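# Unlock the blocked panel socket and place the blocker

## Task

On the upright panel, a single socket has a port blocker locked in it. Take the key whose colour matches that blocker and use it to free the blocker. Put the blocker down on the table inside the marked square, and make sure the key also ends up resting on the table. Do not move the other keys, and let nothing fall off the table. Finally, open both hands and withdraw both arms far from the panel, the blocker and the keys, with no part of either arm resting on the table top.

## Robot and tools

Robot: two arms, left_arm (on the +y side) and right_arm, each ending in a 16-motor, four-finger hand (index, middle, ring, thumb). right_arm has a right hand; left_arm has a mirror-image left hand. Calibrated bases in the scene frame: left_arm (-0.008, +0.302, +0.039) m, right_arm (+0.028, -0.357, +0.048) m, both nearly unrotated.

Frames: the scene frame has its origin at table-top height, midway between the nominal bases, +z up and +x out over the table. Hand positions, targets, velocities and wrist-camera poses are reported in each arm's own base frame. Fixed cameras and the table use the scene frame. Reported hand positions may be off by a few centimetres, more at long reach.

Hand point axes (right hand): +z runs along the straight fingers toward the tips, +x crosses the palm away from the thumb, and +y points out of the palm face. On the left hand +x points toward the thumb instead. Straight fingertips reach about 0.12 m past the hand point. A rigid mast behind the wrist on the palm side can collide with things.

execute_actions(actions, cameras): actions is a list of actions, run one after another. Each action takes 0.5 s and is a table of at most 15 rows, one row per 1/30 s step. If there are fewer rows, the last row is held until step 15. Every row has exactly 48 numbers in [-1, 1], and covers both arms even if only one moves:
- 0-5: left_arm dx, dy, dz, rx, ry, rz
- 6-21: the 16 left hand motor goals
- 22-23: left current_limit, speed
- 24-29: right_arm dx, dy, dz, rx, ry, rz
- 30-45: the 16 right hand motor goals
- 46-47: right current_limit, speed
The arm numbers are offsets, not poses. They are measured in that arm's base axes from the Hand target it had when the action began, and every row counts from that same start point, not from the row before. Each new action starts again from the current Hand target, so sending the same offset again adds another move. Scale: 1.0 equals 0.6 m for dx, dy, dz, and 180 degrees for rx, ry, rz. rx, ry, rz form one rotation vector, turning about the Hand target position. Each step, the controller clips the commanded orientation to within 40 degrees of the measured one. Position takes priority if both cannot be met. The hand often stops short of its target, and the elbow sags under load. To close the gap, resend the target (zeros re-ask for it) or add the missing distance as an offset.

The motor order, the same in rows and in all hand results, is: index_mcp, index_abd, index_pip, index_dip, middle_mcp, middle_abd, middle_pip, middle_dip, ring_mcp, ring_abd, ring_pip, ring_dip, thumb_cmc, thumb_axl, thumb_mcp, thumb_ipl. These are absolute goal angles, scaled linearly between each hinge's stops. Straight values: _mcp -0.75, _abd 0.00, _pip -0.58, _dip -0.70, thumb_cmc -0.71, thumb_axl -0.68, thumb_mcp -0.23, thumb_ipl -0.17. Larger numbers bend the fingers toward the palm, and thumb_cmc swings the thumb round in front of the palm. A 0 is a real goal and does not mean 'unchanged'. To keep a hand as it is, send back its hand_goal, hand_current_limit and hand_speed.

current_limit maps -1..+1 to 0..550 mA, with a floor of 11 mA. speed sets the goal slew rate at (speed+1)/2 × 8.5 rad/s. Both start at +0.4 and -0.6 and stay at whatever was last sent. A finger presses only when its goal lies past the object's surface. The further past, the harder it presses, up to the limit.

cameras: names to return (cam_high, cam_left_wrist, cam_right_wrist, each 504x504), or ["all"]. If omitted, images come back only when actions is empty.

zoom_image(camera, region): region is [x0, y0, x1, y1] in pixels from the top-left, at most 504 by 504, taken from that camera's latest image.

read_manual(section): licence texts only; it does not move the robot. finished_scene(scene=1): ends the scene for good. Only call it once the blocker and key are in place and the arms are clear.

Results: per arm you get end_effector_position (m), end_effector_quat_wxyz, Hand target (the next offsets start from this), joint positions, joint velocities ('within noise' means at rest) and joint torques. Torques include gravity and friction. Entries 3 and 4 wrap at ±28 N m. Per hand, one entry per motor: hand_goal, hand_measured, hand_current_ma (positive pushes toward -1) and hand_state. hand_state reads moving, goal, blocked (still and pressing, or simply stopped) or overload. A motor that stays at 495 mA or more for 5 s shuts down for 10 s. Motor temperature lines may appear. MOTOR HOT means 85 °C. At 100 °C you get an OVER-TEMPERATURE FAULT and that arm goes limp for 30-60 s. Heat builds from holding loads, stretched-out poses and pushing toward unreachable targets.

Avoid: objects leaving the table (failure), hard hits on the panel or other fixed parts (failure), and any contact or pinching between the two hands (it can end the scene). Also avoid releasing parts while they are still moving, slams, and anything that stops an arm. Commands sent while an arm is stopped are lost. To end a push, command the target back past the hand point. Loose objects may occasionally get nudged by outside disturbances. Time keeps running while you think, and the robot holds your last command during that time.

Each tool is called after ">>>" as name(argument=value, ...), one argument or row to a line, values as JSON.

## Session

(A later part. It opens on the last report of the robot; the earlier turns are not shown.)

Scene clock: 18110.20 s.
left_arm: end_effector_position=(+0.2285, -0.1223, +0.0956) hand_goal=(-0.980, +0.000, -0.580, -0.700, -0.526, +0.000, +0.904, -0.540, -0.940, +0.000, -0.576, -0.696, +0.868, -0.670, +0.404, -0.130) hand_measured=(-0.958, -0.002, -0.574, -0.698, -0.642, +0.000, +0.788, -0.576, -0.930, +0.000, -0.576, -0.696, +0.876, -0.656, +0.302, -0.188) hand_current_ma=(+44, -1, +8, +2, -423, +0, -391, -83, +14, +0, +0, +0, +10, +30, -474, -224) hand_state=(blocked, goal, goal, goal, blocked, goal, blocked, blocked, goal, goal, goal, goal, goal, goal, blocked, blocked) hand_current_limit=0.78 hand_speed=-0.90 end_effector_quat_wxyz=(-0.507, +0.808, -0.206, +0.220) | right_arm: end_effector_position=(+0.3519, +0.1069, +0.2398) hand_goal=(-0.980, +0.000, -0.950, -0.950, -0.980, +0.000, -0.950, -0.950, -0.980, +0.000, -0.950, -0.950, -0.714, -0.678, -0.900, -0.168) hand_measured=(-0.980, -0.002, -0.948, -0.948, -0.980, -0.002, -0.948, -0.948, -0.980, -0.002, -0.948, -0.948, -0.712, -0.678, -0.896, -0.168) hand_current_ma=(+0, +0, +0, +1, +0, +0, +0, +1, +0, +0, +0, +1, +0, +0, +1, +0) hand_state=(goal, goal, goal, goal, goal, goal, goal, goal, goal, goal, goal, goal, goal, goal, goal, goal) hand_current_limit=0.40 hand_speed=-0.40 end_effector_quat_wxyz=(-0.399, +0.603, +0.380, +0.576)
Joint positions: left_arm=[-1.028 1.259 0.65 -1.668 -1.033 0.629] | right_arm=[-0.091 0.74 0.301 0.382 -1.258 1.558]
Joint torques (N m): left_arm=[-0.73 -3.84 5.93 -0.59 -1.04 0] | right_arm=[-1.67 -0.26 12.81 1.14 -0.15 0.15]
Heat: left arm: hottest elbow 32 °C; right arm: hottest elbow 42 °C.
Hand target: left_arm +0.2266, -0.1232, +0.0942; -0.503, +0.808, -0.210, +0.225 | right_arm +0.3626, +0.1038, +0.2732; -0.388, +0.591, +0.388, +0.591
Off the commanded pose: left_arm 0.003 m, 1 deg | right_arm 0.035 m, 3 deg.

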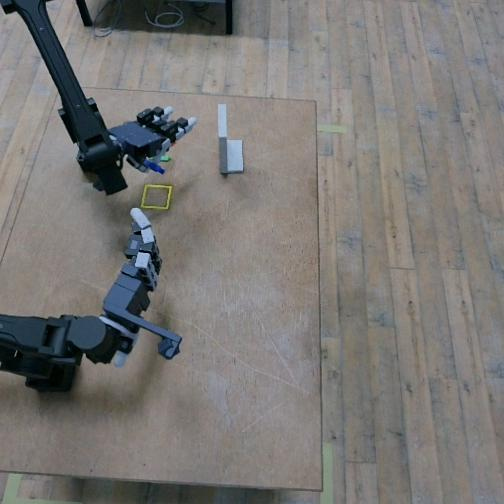

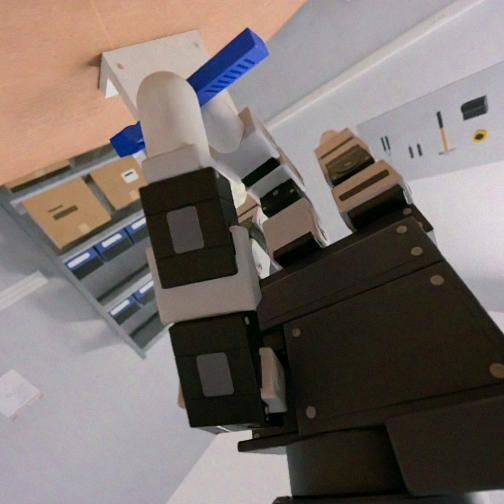

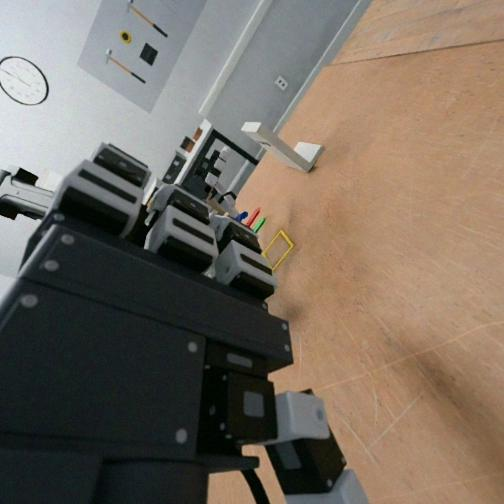

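>>> execute_actions(
  actions=[
    [[-0.004,0,-0.03,0.005,0.0099,0,-0.98,0,-0.58,-0.7,-0.525,0,0.905,-0.54,-0.94,0,-0.576,-0.696,0.869,-0.67,0.404,-0.13,0.78,-0.9,0,0,0,0,0,0,-0.98,0,-0.95,-0.95,-0.98,0,-0.95,-0.95,-0.98,0,-0.95,-0.95,-0.714,-0.678,-0.9,-0.168,0.4,-0.4]],
    [[-0.004,0,-0.03,0.005,0.0099,0,-0.98,0,-0.58,-0.7,-0.525,0,0.905,-0.54,-0.94,0,-0.576,-0.696,0.869,-0.67,0.404,-0.13,0.78,-0.9,0,0,0,0,0,0,-0.98,0,-0.95,-0.95,-0.98,0,-0.95,-0.95,-0.98,0,-0.95,-0.95,-0.714,-0.678,-0.9,-0.168,0.4,-0.4]],
    [[-0.004,0,-0.03,0.005,0.0099,0,-0.98,0,-0.58,-0.7,-0.525,0,0.905,-0.54,-0.94,0,-0.576,-0.696,0.869,-0.67,0.404,-0.13,0.78,-0.9,0,0,0,0,0,0,-0.98,0,-0.95,-0.95,-0.98,0,-0.95,-0.95,-0.98,0,-0.95,-0.95,-0.714,-0.678,-0.9,-0.168,0.4,-0.4]],
  ],
  cameras=["cam_high", "cam_left_wrist"],
)

>>> zoom_image(
  camera="cam_high",
  region=[100, 130, 200, 230],
)

Scene clock: 18177.93 s.
left_arm: end_effector_position=(+0.2211, -0.1245, +0.0460) hand_goal=(-0.980, +0.000, -0.580, -0.700, -0.526, +0.000, +0.904, -0.540, -0.940, +0.000, -0.576, -0.696, +0.868, -0.670, +0.404, -0.130) hand_measured=(-0.958, -0.002, -0.574, -0.698, -0.642, +0.000, +0.788, -0.576, -0.930, +0.000, -0.576, -0.696, +0.876, -0.656, +0.302, -0.188) hand_current_ma=(+44, -1, +8, +2, -423, +0, -391, -83, +14, +0, +0, +0, +10, +30, -474, -224) hand_state=(blocked, goal, goal, goal, blocked, goal, blocked, blocked, goal, goal, goal, goal, goal, goal, blocked, blocked) hand_current_limit=0.78 hand_speed=-0.90 end_effector_quat_wxyz=(-0.509, +0.807, -0.233, +0.187) | right_arm: end_effector_position=(+0.3518, +0.1069, +0.2400) hand_goal=(-0.980, +0.000, -0.950, -0.950, -0.980, +0.000, -0.950, -0.950, -0.980, +0.000, -0.950, -0.950, -0.714, -0.678, -0.900, -0.168) hand_measured=(-0.980, -0.002, -0.948, -0.948, -0.980, -0.002, -0.948, -0.948, -0.980, -0.002, -0.948, -0.948, -0.712, -0.678, -0.896, -0.168) hand_current_ma=(+0, +0, +0, +1, +0, +0, +0, +1, +0, +0, +0, +1, +0, +0, +1, +0) hand_state=(goal, goal, goal, goal, goal, goal, goal, goal, goal, goal, goal, goal, goal, goal, goal, goal) hand_current_limit=0.40 hand_speed=-0.40 end_effector_quat_wxyz=(-0.399, +0.603, +0.381, +0.577)
Joint positions: left_arm=[-1.028 1.377 0.608 -1.506 -1 0.71] | right_arm=[-0.092 0.739 0.301 0.381 -1.259 1.558]
Joint torques (N m): left_arm=[-0.03 -2.84 5.22 -0.65 -0.84 0.04] | right_arm=[-1.55 0.32 12.85 1.18 -0.13 0.15]
Motor temperatures (°C): left_arm=[23 28 31 24 27 25] | right_arm=[23 25 46 24 26 25]
Heat: left arm: hottest elbow 31 °C; right arm: hottest elbow 46 °C.
Hand target: left_arm +0.2193, -0.1230, +0.0400; -0.511, +0.805, -0.238, +0.182 | right_arm +0.3626, +0.1037, +0.2731; -0.388, +0.591, +0.388, +0.591
Off the commanded pose: left_arm 0.006 m, 1 deg | right_arm 0.035 m, 3 deg.
Images, in order (width x height): cam_high 504x504, cam_left_wrist 504x504.

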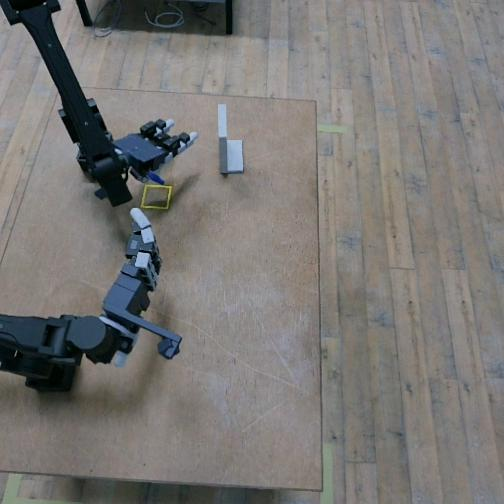

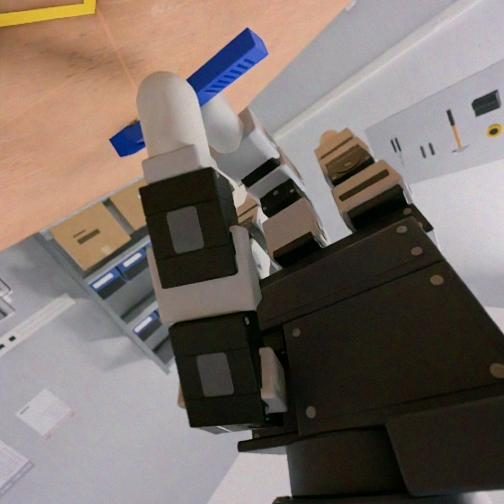

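Scaled by 5.040 from the camera's 504x504 image, which has a finer 720x720 frame.

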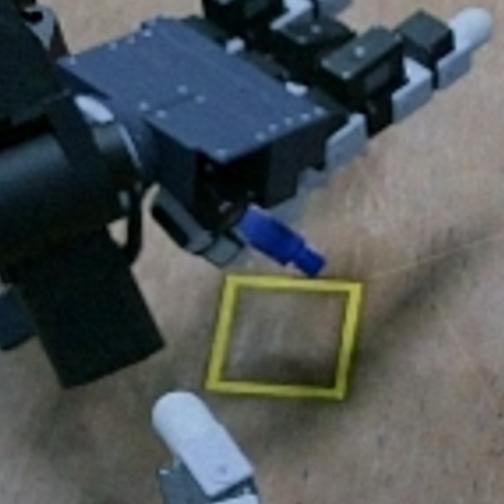

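>>> execute_actions(
  actions=[
    [[-0.013,0,-0.03,0.005,0.0099,0,-0.98,0,-0.58,-0.7,-0.525,0,0.905,-0.54,-0.94,0,-0.576,-0.696,0.869,-0.67,0.404,-0.13,0.78,-0.9,0,0,0,0,0,0,-0.98,0,-0.95,-0.95,-0.98,0,-0.95,-0.95,-0.98,0,-0.95,-0.95,-0.714,-0.678,-0.9,-0.168,0.4,-0.4]],
    [[-0.013,0,-0.025,0.005,0.0099,0,-0.98,0,-0.58,-0.7,-0.525,0,0.905,-0.54,-0.94,0,-0.576,-0.696,0.869,-0.67,0.404,-0.13,0.78,-0.9,0,0,0,0,0,0,-0.98,0,-0.95,-0.95,-0.98,0,-0.95,-0.95,-0.98,0,-0.95,-0.95,-0.714,-0.678,-0.9,-0.168,0.4,-0.4]],
  ],
  cameras=["cam_high", "cam_left_wrist", "cam_right_wrist"],
)

>>> zoom_image(
  camera="cam_high",
  region=[100, 130, 200, 230],
)

>>> zoom_image(
  camera="cam_right_wrist",
  region=[210, 180, 330, 300],
)

Scene clock: 18189.23 s.
left_arm: end_effector_position=(+0.2072, -0.1235, +0.0131) hand_goal=(-0.980, +0.000, -0.580, -0.700, -0.526, +0.000, +0.904, -0.540, -0.940, +0.000, -0.576, -0.696, +0.868, -0.670, +0.404, -0.130) hand_measured=(-0.958, -0.002, -0.574, -0.698, -0.642, +0.000, +0.788, -0.576, -0.930, +0.000, -0.576, -0.696, +0.876, -0.656, +0.302, -0.188) hand_current_ma=(+44, -1, +8, +2, -423, +0, -391, -83, +14, +0, +0, +0, +10, +30, -474, -224) hand_state=(blocked, goal, goal, goal, blocked, goal, blocked, blocked, goal, goal, goal, goal, goal, goal, blocked, blocked) hand_current_limit=0.78 hand_speed=-0.90 end_effector_quat_wxyz=(-0.514, +0.806, -0.249, +0.157) | right_arm: end_effector_position=(+0.3518, +0.1069, +0.2400) hand_goal=(-0.980, +0.000, -0.950, -0.950, -0.980, +0.000, -0.950, -0.950, -0.980, +0.000, -0.950, -0.950, -0.714, -0.678, -0.900, -0.168) hand_measured=(-0.980, -0.002, -0.948, -0.948, -0.980, -0.002, -0.948, -0.948, -0.980, -0.002, -0.948, -0.948, -0.712, -0.678, -0.896, -0.168) hand_current_ma=(+0, +0, +0, +1, +0, +0, +0, +1, +0, +0, +0, +1, +0, +0, +1, +0) hand_state=(goal, goal, goal, goal, goal, goal, goal, goal, goal, goal, goal, goal, goal, goal, goal, goal) hand_current_limit=0.40 hand_speed=-0.40 end_effector_quat_wxyz=(-0.399, +0.603, +0.381, +0.577)
Joint positions: left_arm=[-1.051 1.478 0.587 -1.439 -0.951 0.714] | right_arm=[-0.092 0.739 0.301 0.381 -1.259 1.558]
Joint torques (N m): left_arm=[-0.73 -3.25 4.34 -0.85 -0.74 0.02] | right_arm=[-1.67 0.26 12.85 1.21 -0.14 0.15]
Heat: left arm: hottest elbow 32 °C; right arm: hottest elbow 46 °C.
Hand target: left_arm +0.2038, -0.1231, +0.0071; -0.516, +0.803, -0.257, +0.153 | right_arm +0.3626, +0.1037, +0.2731; -0.388, +0.591, +0.388, +0.591
Off the commanded pose: left_arm 0.007 m, 1 deg | right_arm 0.035 m, 3 deg.

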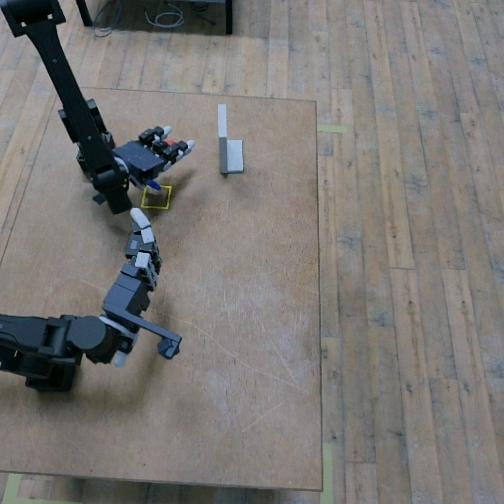

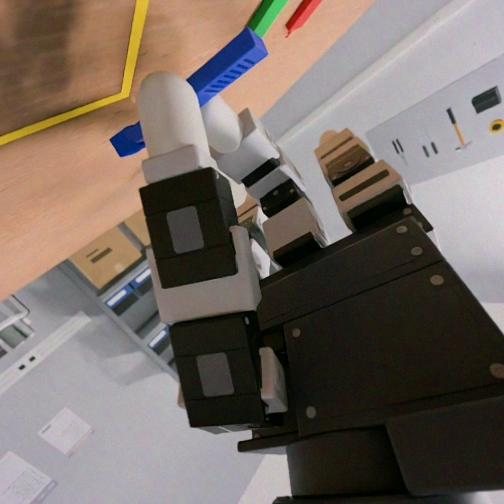

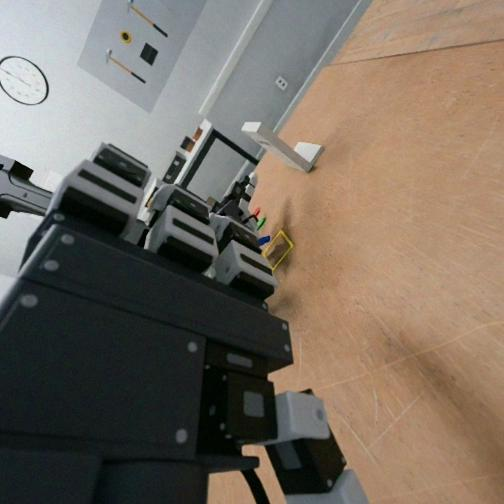

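Scaled by 5.040 from the camera's 504x504 image, which has a finer 720x720 frame.

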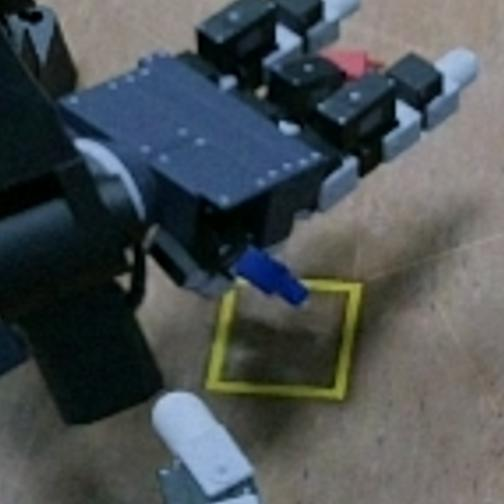

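Scaled by 4.200 from the camera's 504x504 image, which has a finer 720x720 frame.

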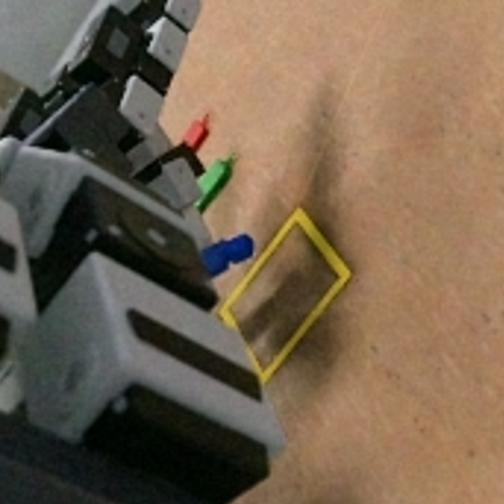

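>>> execute_actions(
  actions=[
    [[-0.005,-0.005,-0.0125,0,0,0,-0.98,0,-0.58,-0.7,-0.525,0,0.905,-0.54,-0.94,0,-0.576,-0.696,0.869,-0.67,0.404,-0.13,0.78,-0.9,0,0,0,0,0,0,-0.98,0,-0.95,-0.95,-0.98,0,-0.95,-0.95,-0.98,0,-0.95,-0.95,-0.714,-0.678,-0.9,-0.168,0.4,-0.4]],
    [[-0.002,-0.003,-0.0125,0,0,0,-0.98,0,-0.58,-0.7,-0.525,0,0.905,-0.54,-0.94,0,-0.576,-0.696,0.869,-0.67,0.404,-0.13,0.78,-0.9,0,0,0,0,0,0,-0.98,0,-0.95,-0.95,-0.98,0,-0.95,-0.95,-0.98,0,-0.95,-0.95,-0.714,-0.678,-0.9,-0.168,0.4,-0.4]],
  ],
  cameras=["cam_high", "cam_left_wrist", "cam_right_wrist"],
)

>>> zoom_image(
  camera="cam_high",
  region=[100, 130, 200, 230],
)

>>> zoom_image(
  camera="cam_right_wrist",
  region=[230, 200, 310, 280],
)

>>> zoom_image(
  camera="cam_left_wrist",
  region=[80, 0, 280, 200],
)

Scene clock: 18212.03 s.
left_arm: end_effector_position=(+0.2025, -0.1292, -0.0020) hand_goal=(-0.980, +0.000, -0.580, -0.700, -0.526, +0.000, +0.904, -0.540, -0.940, +0.000, -0.576, -0.696, +0.868, -0.670, +0.404, -0.130) hand_measured=(-0.958, -0.002, -0.574, -0.698, -0.642, +0.000, +0.788, -0.576, -0.930, +0.000, -0.576, -0.696, +0.876, -0.656, +0.302, -0.188) hand_current_ma=(+44, -1, +8, +2, -423, +0, -391, -83, +14, +0, +0, +0, +9, +30, -474, -224) hand_state=(blocked, goal, goal, goal, blocked, goal, blocked, blocked, goal, goal, goal, goal, goal, goal, blocked, blocked) hand_current_limit=0.78 hand_speed=-0.90 end_effector_quat_wxyz=(-0.515, +0.804, -0.254, +0.153) | right_arm: end_effector_position=(+0.3518, +0.1069, +0.2400) hand_goal=(-0.980, +0.000, -0.950, -0.950, -0.980, +0.000, -0.950, -0.950, -0.980, +0.000, -0.950, -0.950, -0.714, -0.678, -0.900, -0.168) hand_measured=(-0.980, -0.002, -0.948, -0.948, -0.980, -0.002, -0.948, -0.948, -0.980, -0.002, -0.948, -0.948, -0.712, -0.678, -0.896, -0.168) hand_current_ma=(+0, +0, +0, +1, +0, +0, +0, +1, +0, +0, +0, +1, +0, +0, +1, +0) hand_state=(goal, goal, goal, goal, goal, goal, goal, goal, goal, goal, goal, goal, goal, goal, goal, goal) hand_current_limit=0.40 hand_speed=-0.40 end_effector_quat_wxyz=(-0.399, +0.603, +0.381, +0.577)
Joint positions: left_arm=[-1.076 1.534 0.587 -1.403 -0.934 0.7] | right_arm=[-0.092 0.739 0.301 0.381 -1.259 1.558]
Joint torques (N m): left_arm=[-0.79 -3.55 3.71 -0.72 -0.71 -0.13] | right_arm=[-1.73 0.26 12.79 1.18 -0.13 0.16]
Heat: left arm: hottest elbow 31 °C; right arm: hottest elbow 46 °C.
Hand target: left_arm +0.1995, -0.1280, -0.0079; -0.516, +0.803, -0.257, +0.153 | right_arm +0.3626, +0.1037, +0.2731; -0.388, +0.591, +0.388, +0.591
Off the commanded pose: left_arm 0.007 m, 0 deg | right_arm 0.035 m, 3 deg.

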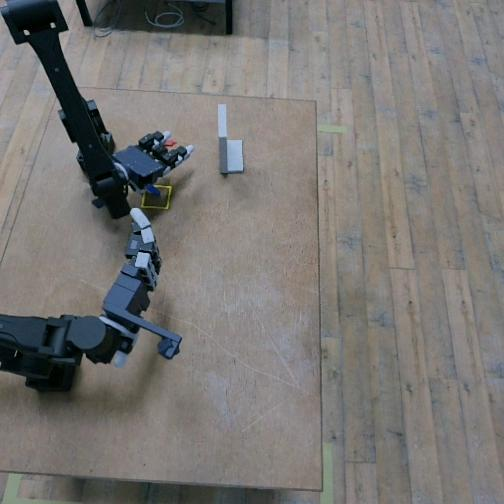

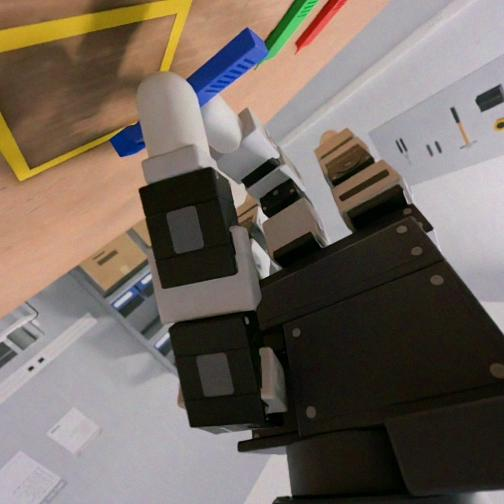

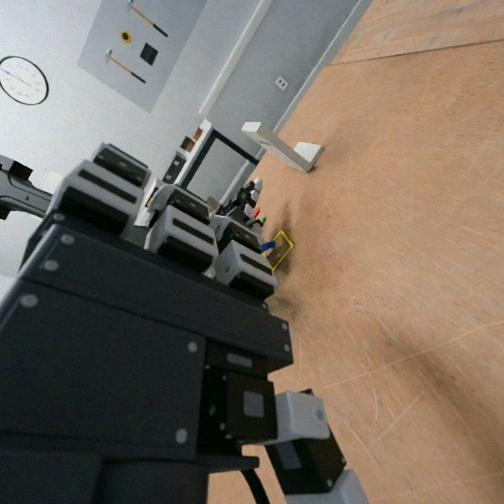

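Scaled by 5.040 from the camera's 504x504 image, which has a finer 720x720 frame.

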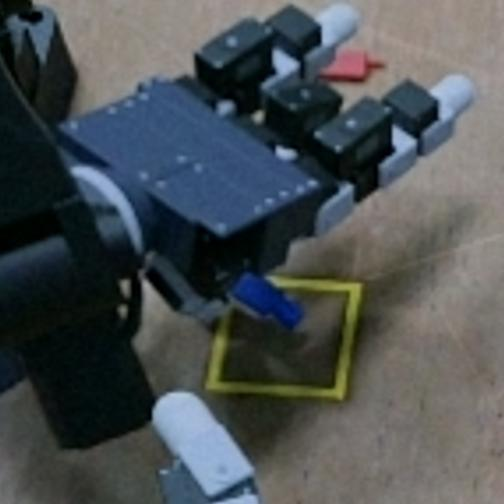

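Scaled by 6.300 from the camera's 504x504 image, which has a finer 720x720 frame.

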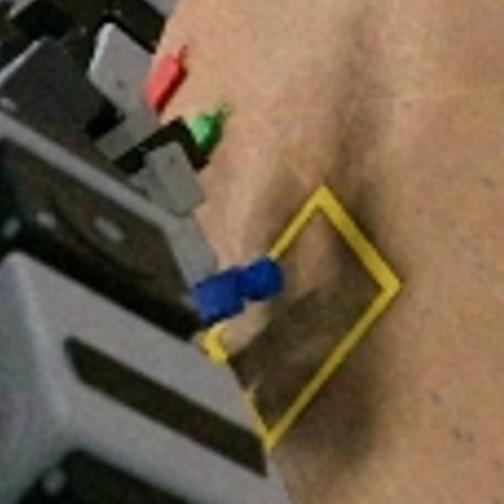

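Scaled by 2.520 from the camera's 504x504 image, which has a finer 720x720 frame.

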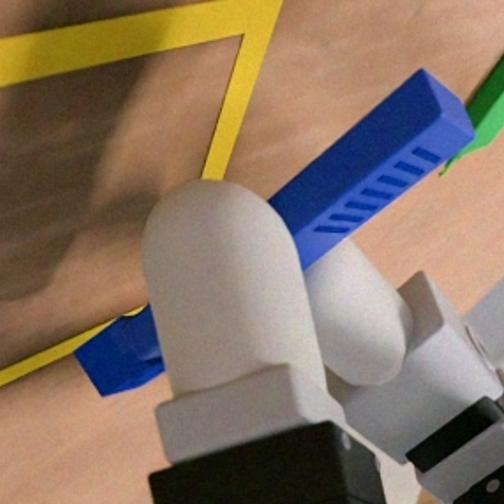

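>>> execute_actions(
  actions=[
    [[0,0,-0.012,0,0,0,-0.98,0,-0.58,-0.7,-0.525,0,0.905,-0.54,-0.94,0,-0.576,-0.696,0.869,-0.67,0.404,-0.13,0.78,-0.9,0,0,0,0,0,0,-0.98,0,-0.95,-0.95,-0.98,0,-0.95,-0.95,-0.98,0,-0.95,-0.95,-0.714,-0.678,-0.9,-0.168,0.4,-0.4]],
  ],
  cameras=["cam_high", "cam_left_wrist", "cam_right_wrist"],
)

>>> zoom_image(
  camera="cam_right_wrist",
  region=[240, 210, 300, 270],
)

>>> zoom_image(
  camera="cam_left_wrist",
  region=[80, 0, 280, 200],
)

Scene clock: 18220.83 s.
left_arm: end_effector_position=(+0.2021, -0.1286, -0.0095) hand_goal=(-0.980, +0.000, -0.580, -0.700, -0.526, +0.000, +0.904, -0.540, -0.940, +0.000, -0.576, -0.696, +0.868, -0.670, +0.404, -0.130) hand_measured=(-0.958, -0.002, -0.574, -0.698, -0.642, +0.000, +0.788, -0.576, -0.930, +0.000, -0.576, -0.696, +0.876, -0.656, +0.302, -0.188) hand_current_ma=(+44, -1, +8, +2, -423, +0, -391, -83, +14, +0, +0, +0, +9, +30, -474, -224) hand_state=(blocked, goal, goal, goal, blocked, goal, blocked, blocked, goal, goal, goal, goal, goal, goal, blocked, blocked) hand_current_limit=0.78 hand_speed=-0.90 end_effector_quat_wxyz=(-0.515, +0.804, -0.255, +0.153) | right_arm: end_effector_position=(+0.3518, +0.1069, +0.2400) hand_goal=(-0.980, +0.000, -0.950, -0.950, -0.980, +0.000, -0.950, -0.950, -0.980, +0.000, -0.950, -0.950, -0.714, -0.678, -0.900, -0.168) hand_measured=(-0.980, -0.002, -0.948, -0.948, -0.980, -0.002, -0.948, -0.948, -0.980, -0.002, -0.948, -0.948, -0.712, -0.678, -0.896, -0.168) hand_current_ma=(+0, +0, +0, +1, +0, +0, +0, +1, +0, +0, +0, +1, +0, +0, +1, +0) hand_state=(goal, goal, goal, goal, goal, goal, goal, goal, goal, goal, goal, goal, goal, goal, goal, goal) hand_current_limit=0.40 hand_speed=-0.40 end_effector_quat_wxyz=(-0.399, +0.603, +0.381, +0.577)
Joint positions: left_arm=[-1.076 1.557 0.581 -1.376 -0.933 0.699] | right_arm=[-0.092 0.739 0.301 0.381 -1.259 1.558]
Joint torques (N m): left_arm=[-0.79 -3.66 3.66 -0.73 -0.73 -0.11] | right_arm=[-1.61 0.21 12.81 1.2 -0.13 0.16]
Heat: left arm: hottest elbow 31 °C; right arm: hottest elbow 46 °C.
Hand target: left_arm +0.1995, -0.1279, -0.0151; -0.516, +0.803, -0.257, +0.153 | right_arm +0.3626, +0.1037, +0.2731; -0.388, +0.591, +0.388, +0.591
Off the commanded pose: left_arm 0.006 m, 0 deg | right_arm 0.035 m, 3 deg.

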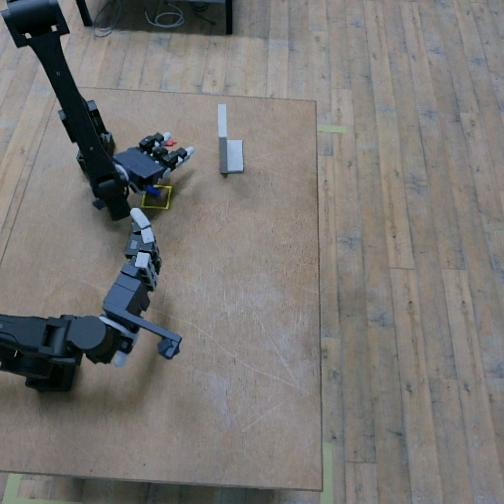

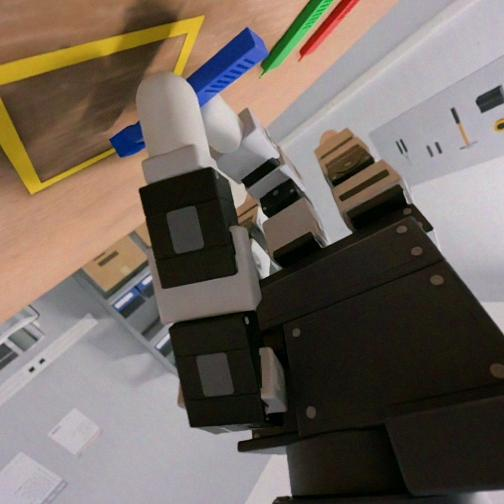

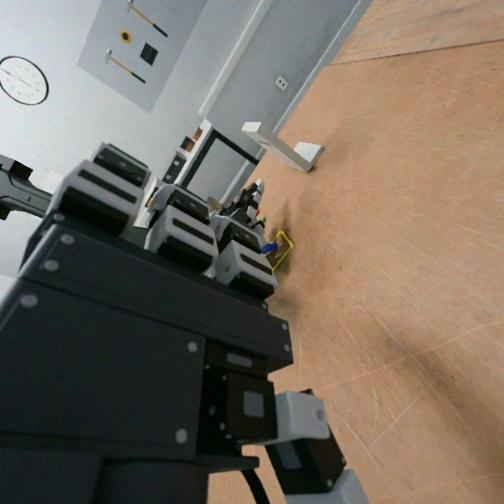

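Scaled by 8.400 from the camera's 504x504 image, which has a finer 720x720 frame.

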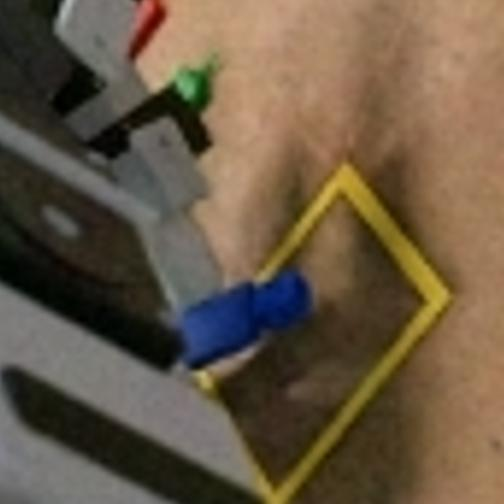

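Scaled by 2.520 from the camera's 504x504 image, which has a finer 720x720 frame.

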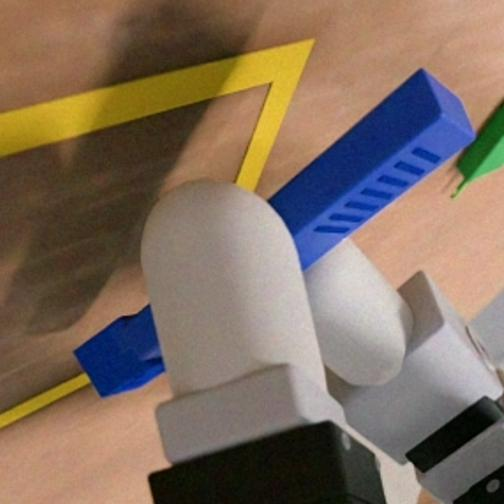

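>>> execute_actions(
  actions=[
    [[0,0,-0.006,0,0,0,-0.98,0,-0.58,-0.7,-0.525,0,0.905,-0.54,-0.94,0,-0.576,-0.696,0.869,-0.67,0.404,-0.13,0.78,-0.9,0,0,0,0,0,0,-0.98,0,-0.95,-0.95,-0.98,0,-0.95,-0.95,-0.98,0,-0.95,-0.95,-0.714,-0.678,-0.9,-0.168,0.4,-0.4]],
  ],
  cameras=["cam_left_wrist", "cam_right_wrist"],
)

>>> zoom_image(
  camera="cam_right_wrist",
  region=[240, 210, 300, 270],
)

>>> zoom_image(
  camera="cam_left_wrist",
  region=[80, 0, 280, 200],
)

Scene clock: 18229.03 s.
left_arm: end_effector_position=(+0.2027, -0.1297, -0.0128) hand_goal=(-0.980, +0.000, -0.580, -0.700, -0.526, +0.000, +0.904, -0.540, -0.940, +0.000, -0.576, -0.696, +0.868, -0.670, +0.404, -0.130) hand_measured=(-0.958, -0.002, -0.574, -0.698, -0.642, +0.000, +0.788, -0.576, -0.930, +0.000, -0.576, -0.696, +0.876, -0.656, +0.302, -0.188) hand_current_ma=(+44, -1, +8, +2, -423, +0, -391, -83, +14, +0, +0, +0, +9, +30, -474, -224) hand_state=(blocked, goal, goal, goal, blocked, goal, blocked, blocked, goal, goal, goal, goal, goal, goal, blocked, blocked) hand_current_limit=0.78 hand_speed=-0.90 end_effector_quat_wxyz=(-0.514, +0.805, -0.254, +0.154) | right_arm: end_effector_position=(+0.3518, +0.1069, +0.2400) hand_goal=(-0.980, +0.000, -0.950, -0.950, -0.980, +0.000, -0.950, -0.950, -0.980, +0.000, -0.950, -0.950, -0.714, -0.678, -0.900, -0.168) hand_measured=(-0.980, -0.002, -0.948, -0.948, -0.980, -0.002, -0.948, -0.948, -0.980, -0.002, -0.948, -0.948, -0.712, -0.678, -0.896, -0.168) hand_current_ma=(+0, +0, +0, +1, +0, +0, +0, +1, +0, +0, +0, +1, +0, +0, +1, +0) hand_state=(goal, goal, goal, goal, goal, goal, goal, goal, goal, goal, goal, goal, goal, goal, goal, goal) hand_current_limit=0.40 hand_speed=-0.40 end_effector_quat_wxyz=(-0.399, +0.603, +0.381, +0.577)
Joint positions: left_arm=[-1.076 1.568 0.581 -1.362 -0.933 0.699] | right_arm=[-0.092 0.739 0.301 0.381 -1.259 1.558]
Joint torques (N m): left_arm=[-0.79 -3.72 3.43 -0.75 -0.73 -0.11] | right_arm=[-1.61 0.21 12.83 1.2 -0.14 0.15]
Heat: left arm: hottest elbow 31 °C; right arm: hottest elbow 46 °C.
Hand target: left_arm +0.1995, -0.1279, -0.0187; -0.516, +0.803, -0.257, +0.153 | right_arm +0.3626, +0.1037, +0.2731; -0.388, +0.591, +0.388, +0.591
Off the commanded pose: left_arm 0.007 m, 0 deg | right_arm 0.035 m, 3 deg.
Images, in order (width x height): cam_left_wrist 504x504, cam_right_wrist 504x504.

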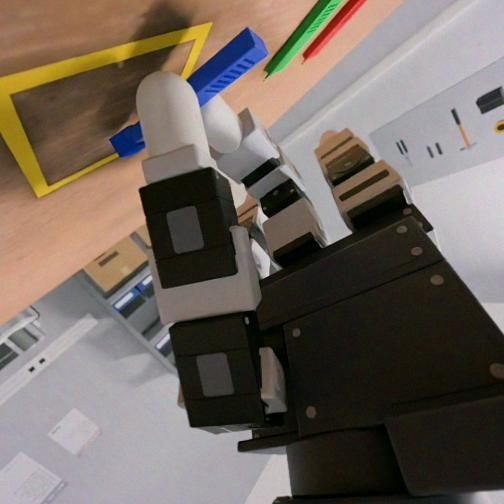

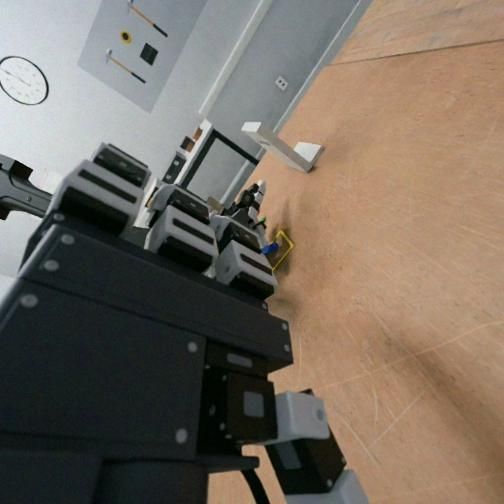

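Scaled by 8.400 from the camera's 504x504 image, which has a finer 720x720 frame.

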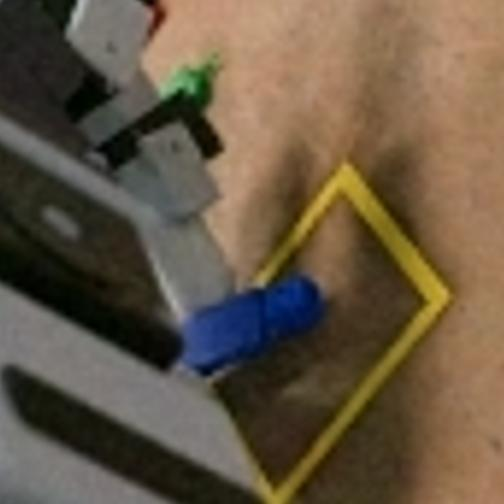

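Scaled by 2.520 from the camera's 504x504 image, which has a finer 720x720 frame.

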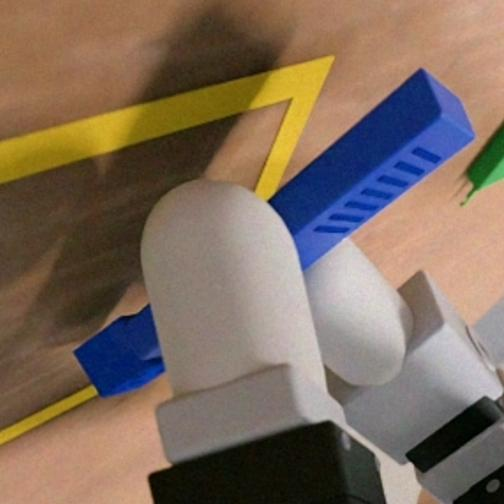

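>>> execute_actions(
  actions=[
    [[0,0,-0.006,0,0,0,-0.98,0,-0.58,-0.7,-0.525,0,0.905,-0.54,-0.94,0,-0.576,-0.696,0.869,-0.67,0.404,-0.13,0.78,-0.9,0,0,0,0,0,0,-0.98,0,-0.95,-0.95,-0.98,0,-0.95,-0.95,-0.98,0,-0.95,-0.95,-0.714,-0.678,-0.9,-0.168,0.4,-0.4]],
  ],
  cameras=["cam_left_wrist", "cam_right_wrist"],
)

>>> zoom_image(
  camera="cam_right_wrist",
  region=[240, 210, 300, 270],
)

>>> zoom_image(
  camera="cam_left_wrist",
  region=[80, 0, 280, 200],
)

Scene clock: 18237.90 s.
left_arm: end_effector_position=(+0.2032, -0.1306, -0.0161) hand_goal=(-0.980, +0.000, -0.580, -0.700, -0.526, +0.000, +0.904, -0.540, -0.940, +0.000, -0.576, -0.696, +0.868, -0.670, +0.404, -0.130) hand_measured=(-0.958, -0.002, -0.574, -0.698, -0.642, +0.000, +0.788, -0.576, -0.930, +0.000, -0.576, -0.696, +0.876, -0.656, +0.302, -0.188) hand_current_ma=(+44, -1, +8, +2, -423, +0, -391, -83, +14, +0, +0, +0, +9, +30, -474, -224) hand_state=(blocked, goal, goal, goal, blocked, goal, blocked, blocked, goal, goal, goal, goal, goal, goal, blocked, blocked) hand_current_limit=0.78 hand_speed=-0.90 end_effector_quat_wxyz=(-0.514, +0.805, -0.254, +0.154) | right_arm: end_effector_position=(+0.3518, +0.1069, +0.2400) hand_goal=(-0.980, +0.000, -0.950, -0.950, -0.980, +0.000, -0.950, -0.950, -0.980, +0.000, -0.950, -0.950, -0.714, -0.678, -0.900, -0.168) hand_measured=(-0.980, -0.002, -0.948, -0.948, -0.980, -0.002, -0.948, -0.948, -0.980, -0.002, -0.948, -0.948, -0.712, -0.678, -0.896, -0.168) hand_current_ma=(+0, +0, +0, +1, +0, +0, +0, +1, +0, +0, +0, +1, +0, +0, +1, +0) hand_state=(goal, goal, goal, goal, goal, goal, goal, goal, goal, goal, goal, goal, goal, goal, goal, goal) hand_current_limit=0.40 hand_speed=-0.40 end_effector_quat_wxyz=(-0.399, +0.603, +0.381, +0.577)
Joint positions: left_arm=[-1.076 1.58 0.581 -1.349 -0.933 0.699] | right_arm=[-0.092 0.739 0.301 0.381 -1.259 1.558]
Joint torques (N m): left_arm=[-0.67 -3.84 3.19 -0.77 -0.74 -0.11] | right_arm=[-1.61 0.26 12.82 1.17 -0.13 0.15]
Heat: left arm: hottest elbow 31 °C; right arm: hottest elbow 47 °C.
Hand target: left_arm +0.1995, -0.1279, -0.0223; -0.516, +0.803, -0.257, +0.153 | right_arm +0.3626, +0.1037, +0.2731; -0.388, +0.591, +0.388, +0.591
Off the commanded pose: left_arm 0.008 m, 1 deg | right_arm 0.035 m, 3 deg.
Images, in order (width x height): cam_left_wrist 504x504, cam_right_wrist 504x504.

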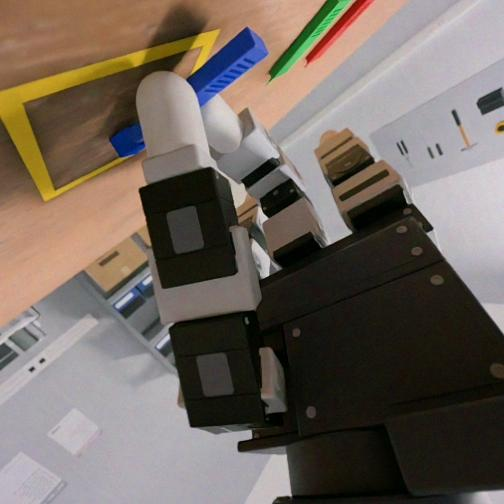

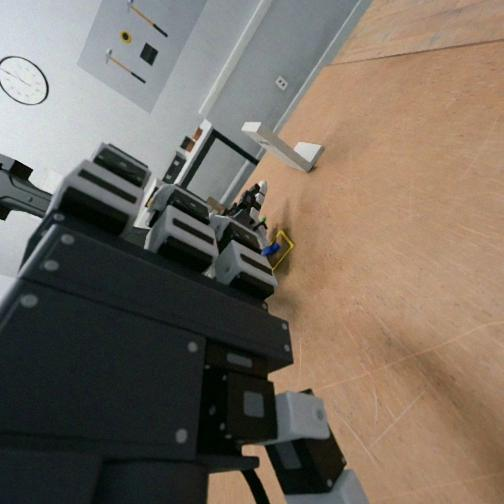

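Scaled by 8.400 from the camera's 504x504 image, which has a finer 720x720 frame.

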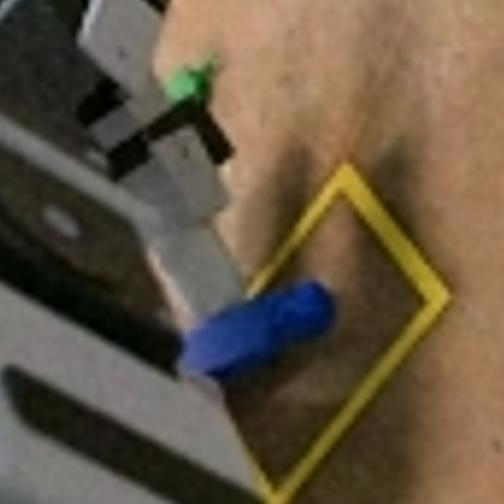

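Scaled by 2.520 from the camera's 504x504 image, which has a finer 720x720 frame.

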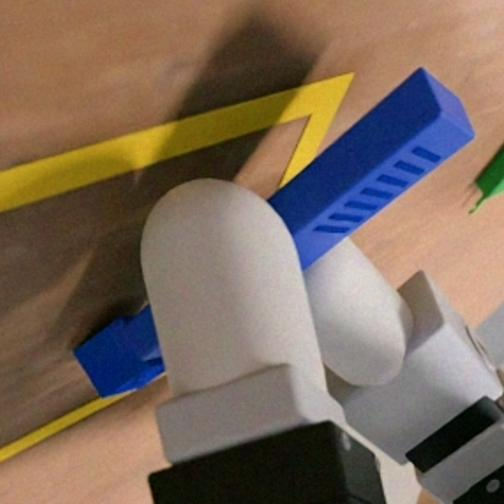

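>>> execute_actions(
  actions=[
    [[-0.001,0.001,-0.006,0,0,0,-0.98,0,-0.58,-0.7,-0.525,0,0.905,-0.54,-0.94,0,-0.576,-0.696,0.869,-0.67,0.404,-0.13,0.78,-0.9,0,0,0,0,0,0,-0.98,0,-0.95,-0.95,-0.98,0,-0.95,-0.95,-0.98,0,-0.95,-0.95,-0.714,-0.678,-0.9,-0.168,0.4,-0.4]],
  ],
  cameras=["cam_left_wrist", "cam_right_wrist"],
)

>>> zoom_image(
  camera="cam_right_wrist",
  region=[240, 210, 300, 270],
)

>>> zoom_image(
  camera="cam_left_wrist",
  region=[80, 0, 280, 200],
)

Scene clock: 18250.23 s.
left_arm: end_effector_position=(+0.2020, -0.1283, -0.0201) hand_goal=(-0.980, +0.000, -0.580, -0.700, -0.526, +0.000, +0.904, -0.540, -0.940, +0.000, -0.576, -0.696, +0.868, -0.670, +0.404, -0.130) hand_measured=(-0.958, -0.002, -0.574, -0.698, -0.642, +0.000, +0.788, -0.576, -0.930, +0.000, -0.576, -0.696, +0.874, -0.656, +0.302, -0.188) hand_current_ma=(+44, -1, +8, +2, -423, +0, -391, -83, +14, +0, +0, +0, +7, +28, -474, -224) hand_state=(blocked, goal, goal, goal, blocked, goal, blocked, blocked, goal, goal, goal, goal, goal, goal, blocked, blocked) hand_current_limit=0.78 hand_speed=-0.90 end_effector_quat_wxyz=(-0.515, +0.804, -0.254, +0.153) | right_arm: end_effector_position=(+0.3518, +0.1069, +0.2400) hand_goal=(-0.980, +0.000, -0.950, -0.950, -0.980, +0.000, -0.950, -0.950, -0.980, +0.000, -0.950, -0.950, -0.714, -0.678, -0.900, -0.168) hand_measured=(-0.980, -0.002, -0.948, -0.948, -0.980, -0.002, -0.948, -0.948, -0.980, -0.002, -0.948, -0.948, -0.712, -0.678, -0.896, -0.168) hand_current_ma=(+0, +0, +0, +1, +0, +0, +0, +1, +0, +0, +0, +1, +0, +0, +1, +0) hand_state=(goal, goal, goal, goal, goal, goal, goal, goal, goal, goal, goal, goal, goal, goal, goal, goal) hand_current_limit=0.40 hand_speed=-0.40 end_effector_quat_wxyz=(-0.399, +0.603, +0.381, +0.577)
Joint positions: left_arm=[-1.076 1.59 0.574 -1.336 -0.933 0.698] | right_arm=[-0.092 0.739 0.301 0.381 -1.259 1.558]
Joint torques (N m): left_arm=[-0.79 -3.72 3.32 -0.75 -0.7 -0.11] | right_arm=[-1.61 0.26 12.81 1.18 -0.13 0.15]
Heat: left arm: hottest elbow 30 °C; right arm: hottest elbow 47 °C.
Hand target: left_arm +0.1989, -0.1272, -0.0259; -0.516, +0.803, -0.257, +0.153 | right_arm +0.3626, +0.1037, +0.2731; -0.388, +0.591, +0.388, +0.591
Off the commanded pose: left_arm 0.007 m, 0 deg | right_arm 0.035 m, 3 deg.
Images, in order (width x height): cam_left_wrist 504x504, cam_right_wrist 504x504.

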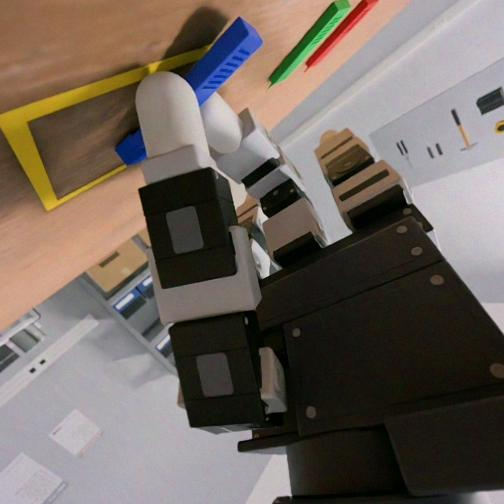

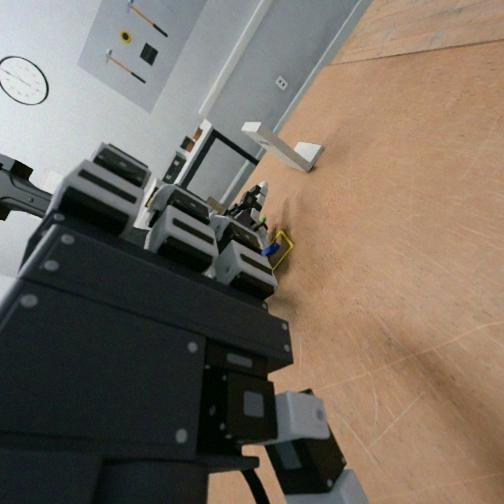

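Scaled by 8.400 from the camera's 504x504 image, which has a finer 720x720 frame.

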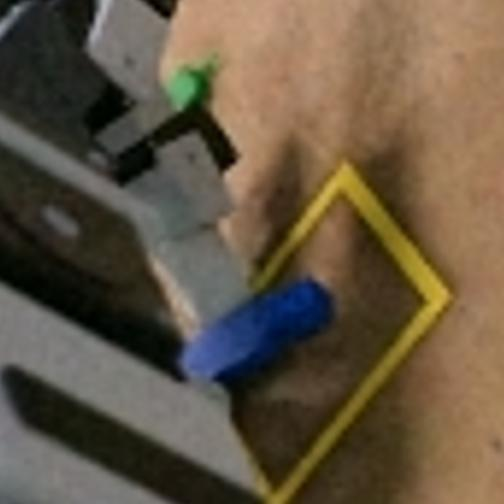

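Scaled by 2.520 from the camera's 504x504 image, which has a finer 720x720 frame.

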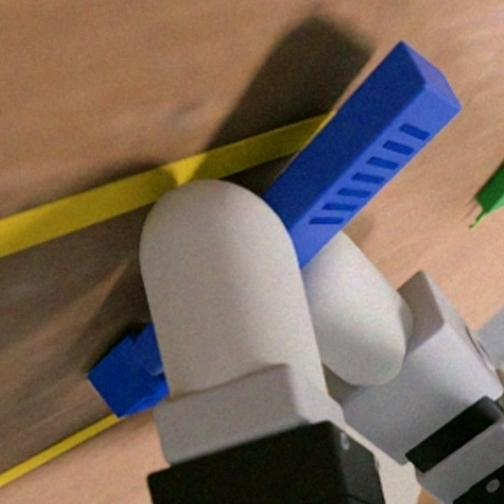

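>>> execute_actions(
  actions=[
    [[0,0,-0.005,0,0,0,-0.98,0,-0.58,-0.7,-0.525,0,0.905,-0.54,-0.94,0,-0.576,-0.696,0.869,-0.67,0.404,-0.13,0.78,-0.9,0,0,0,0,0,0,-0.98,0,-0.95,-0.95,-0.98,0,-0.95,-0.95,-0.98,0,-0.95,-0.95,-0.714,-0.678,-0.9,-0.168,0.4,-0.4]],
  ],
  cameras=["cam_left_wrist"],
)

>>> zoom_image(
  camera="cam_left_wrist",
  region=[80, 0, 280, 200],
)

Scene clock: 18260.30 s.
left_arm: end_effector_position=(+0.2019, -0.1283, -0.0210) hand_goal=(-0.980, +0.000, -0.580, -0.700, -0.526, +0.000, +0.904, -0.540, -0.940, +0.000, -0.576, -0.696, +0.868, -0.670, +0.404, -0.130) hand_measured=(-0.958, -0.002, -0.574, -0.698, -0.642, +0.000, +0.794, -0.576, -0.930, +0.000, -0.576, -0.696, +0.874, -0.656, +0.302, -0.188) hand_current_ma=(+44, -1, +8, +2, -423, +0, -369, -83, +14, +0, +0, +0, +7, +28, -474, -224) hand_state=(blocked, goal, goal, goal, blocked, goal, blocked, blocked, goal, goal, goal, goal, goal, goal, blocked, blocked) hand_current_limit=0.78 hand_speed=-0.90 end_effector_quat_wxyz=(-0.516, +0.804, -0.255, +0.153) | right_arm: end_effector_position=(+0.3518, +0.1069, +0.2400) hand_goal=(-0.980, +0.000, -0.950, -0.950, -0.980, +0.000, -0.950, -0.950, -0.980, +0.000, -0.950, -0.950, -0.714, -0.678, -0.900, -0.168) hand_measured=(-0.980, -0.002, -0.948, -0.948, -0.980, -0.002, -0.948, -0.948, -0.980, -0.002, -0.948, -0.948, -0.712, -0.678, -0.896, -0.168) hand_current_ma=(+0, +0, +0, +1, +0, +0, +0, +1, +0, +0, +0, +1, +0, +0, +1, +0) hand_state=(goal, goal, goal, goal, goal, goal, goal, goal, goal, goal, goal, goal, goal, goal, goal, goal) hand_current_limit=0.40 hand_speed=-0.40 end_effector_quat_wxyz=(-0.399, +0.603, +0.381, +0.577)
Joint positions: left_arm=[-1.077 1.594 0.574 -1.333 -0.934 0.698] | right_arm=[-0.092 0.739 0.301 0.381 -1.259 1.558]
Joint torques (N m): left_arm=[-0.79 -3.43 3.18 -0.4 -0.67 -0.11] | right_arm=[-1.55 0.21 12.82 1.2 -0.13 0.16]
Heat: left arm: hottest elbow 30 °C; right arm: hottest elbow 47 °C.
Hand target: left_arm +0.1989, -0.1273, -0.0289; -0.516, +0.803, -0.257, +0.153 | right_arm +0.3626, +0.1037, +0.2731; -0.388, +0.591, +0.388, +0.591
Off the commanded pose: left_arm 0.009 m, 0 deg | right_arm 0.035 m, 3 deg.
Images, in order (width x height): cam_left_wrist 504x504.

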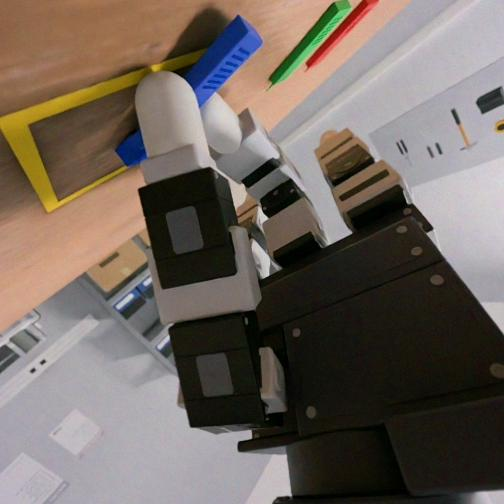

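Scaled by 2.520 from the camera's 504x504 image, which has a finer 720x720 frame.

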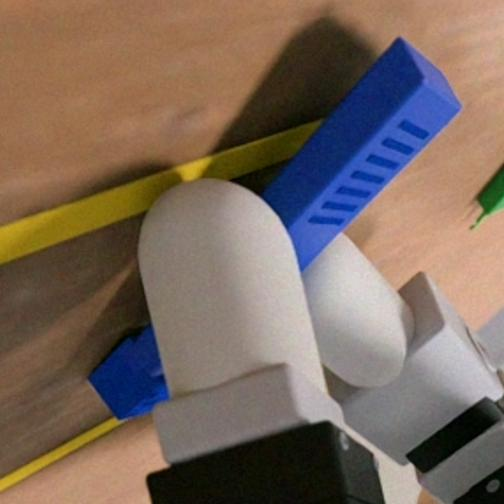

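>>> execute_actions(
  actions=[
    [[0,0,0.018,0,0,0,-0.98,0,-0.58,-0.7,-0.525,0,0.905,-0.54,-0.94,0,-0.576,-0.696,0.869,-0.67,0.404,-0.13,0.78,-0.9,0,0,0,0,0,0,-0.98,0,-0.95,-0.95,-0.98,0,-0.95,-0.95,-0.98,0,-0.95,-0.95,-0.714,-0.678,-0.9,-0.168,0.4,-0.4]],
  ],
  cameras=["cam_left_wrist"],
)

>>> zoom_image(
  camera="cam_left_wrist",
  region=[80, 0, 280, 200],
)

Scene clock: 18296.63 s.
left_arm: end_effector_position=(+0.2020, -0.1283, -0.0205) hand_goal=(-0.980, +0.000, -0.580, -0.700, -0.526, +0.000, +0.904, -0.540, -0.940, +0.000, -0.576, -0.696, +0.868, -0.670, +0.404, -0.130) hand_measured=(-0.958, -0.002, -0.574, -0.698, -0.642, +0.000, +0.794, -0.576, -0.930, +0.000, -0.576, -0.696, +0.874, -0.656, +0.302, -0.188) hand_current_ma=(+44, -1, +8, +2, -423, +0, -369, -83, +14, +0, +0, +0, +6, +28, -474, -224) hand_state=(blocked, goal, goal, goal, blocked, goal, blocked, blocked, goal, goal, goal, goal, goal, goal, blocked, blocked) hand_current_limit=0.78 hand_speed=-0.90 end_effector_quat_wxyz=(-0.515, +0.804, -0.255, +0.153) | right_arm: end_effector_position=(+0.3518, +0.1069, +0.2400) hand_goal=(-0.980, +0.000, -0.950, -0.950, -0.980, +0.000, -0.950, -0.950, -0.980, +0.000, -0.950, -0.950, -0.714, -0.678, -0.900, -0.168) hand_measured=(-0.980, -0.002, -0.948, -0.948, -0.980, -0.002, -0.948, -0.948, -0.980, -0.002, -0.948, -0.948, -0.712, -0.678, -0.896, -0.168) hand_current_ma=(+0, +0, +0, +1, +0, +0, +0, +1, +0, +0, +0, +1, +0, +0, +1, +0) hand_state=(goal, goal, goal, goal, goal, goal, goal, goal, goal, goal, goal, goal, goal, goal, goal, goal) hand_current_limit=0.40 hand_speed=-0.40 end_effector_quat_wxyz=(-0.399, +0.603, +0.381, +0.577)
Joint positions: left_arm=[-1.077 1.592 0.574 -1.334 -0.934 0.698] | right_arm=[-0.092 0.739 0.301 0.381 -1.259 1.558]
Joint torques (N m): left_arm=[-0.79 -5.6 3.59 -1.95 -0.67 -0.11] | right_arm=[-1.61 0.21 12.81 1.17 -0.13 0.16]
Heat: left arm: hottest elbow 30 °C; right arm: hottest elbow 47 °C.
Hand target: left_arm +0.1989, -0.1273, -0.0182; -0.516, +0.803, -0.257, +0.153 | right_arm +0.3626, +0.1037, +0.2731; -0.388, +0.591, +0.388, +0.591
Off the commanded pose: left_arm 0.004 m, 0 deg | right_arm 0.035 m, 3 deg.
Images, in order (width x height): cam_left_wrist 504x504.

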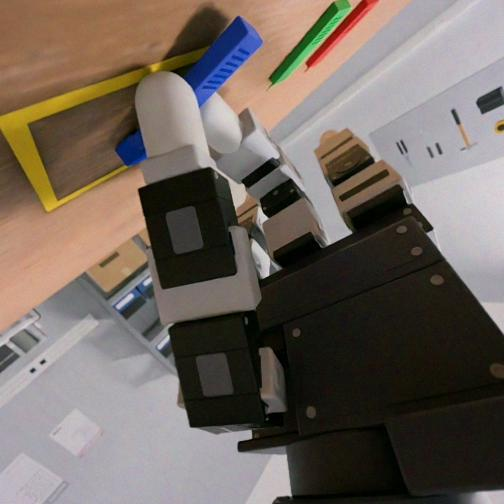

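Scaled by 2.520 from the camera's 504x504 image, which has a finer 720x720 frame.

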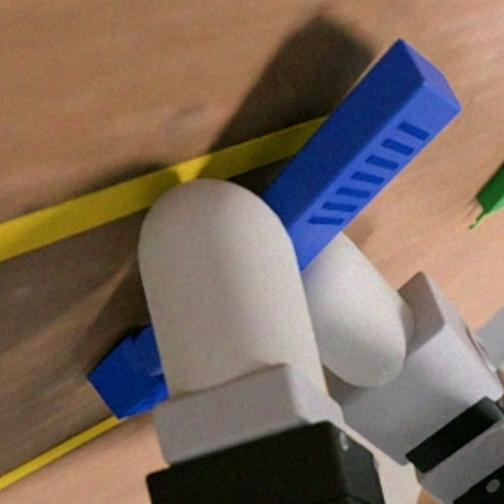

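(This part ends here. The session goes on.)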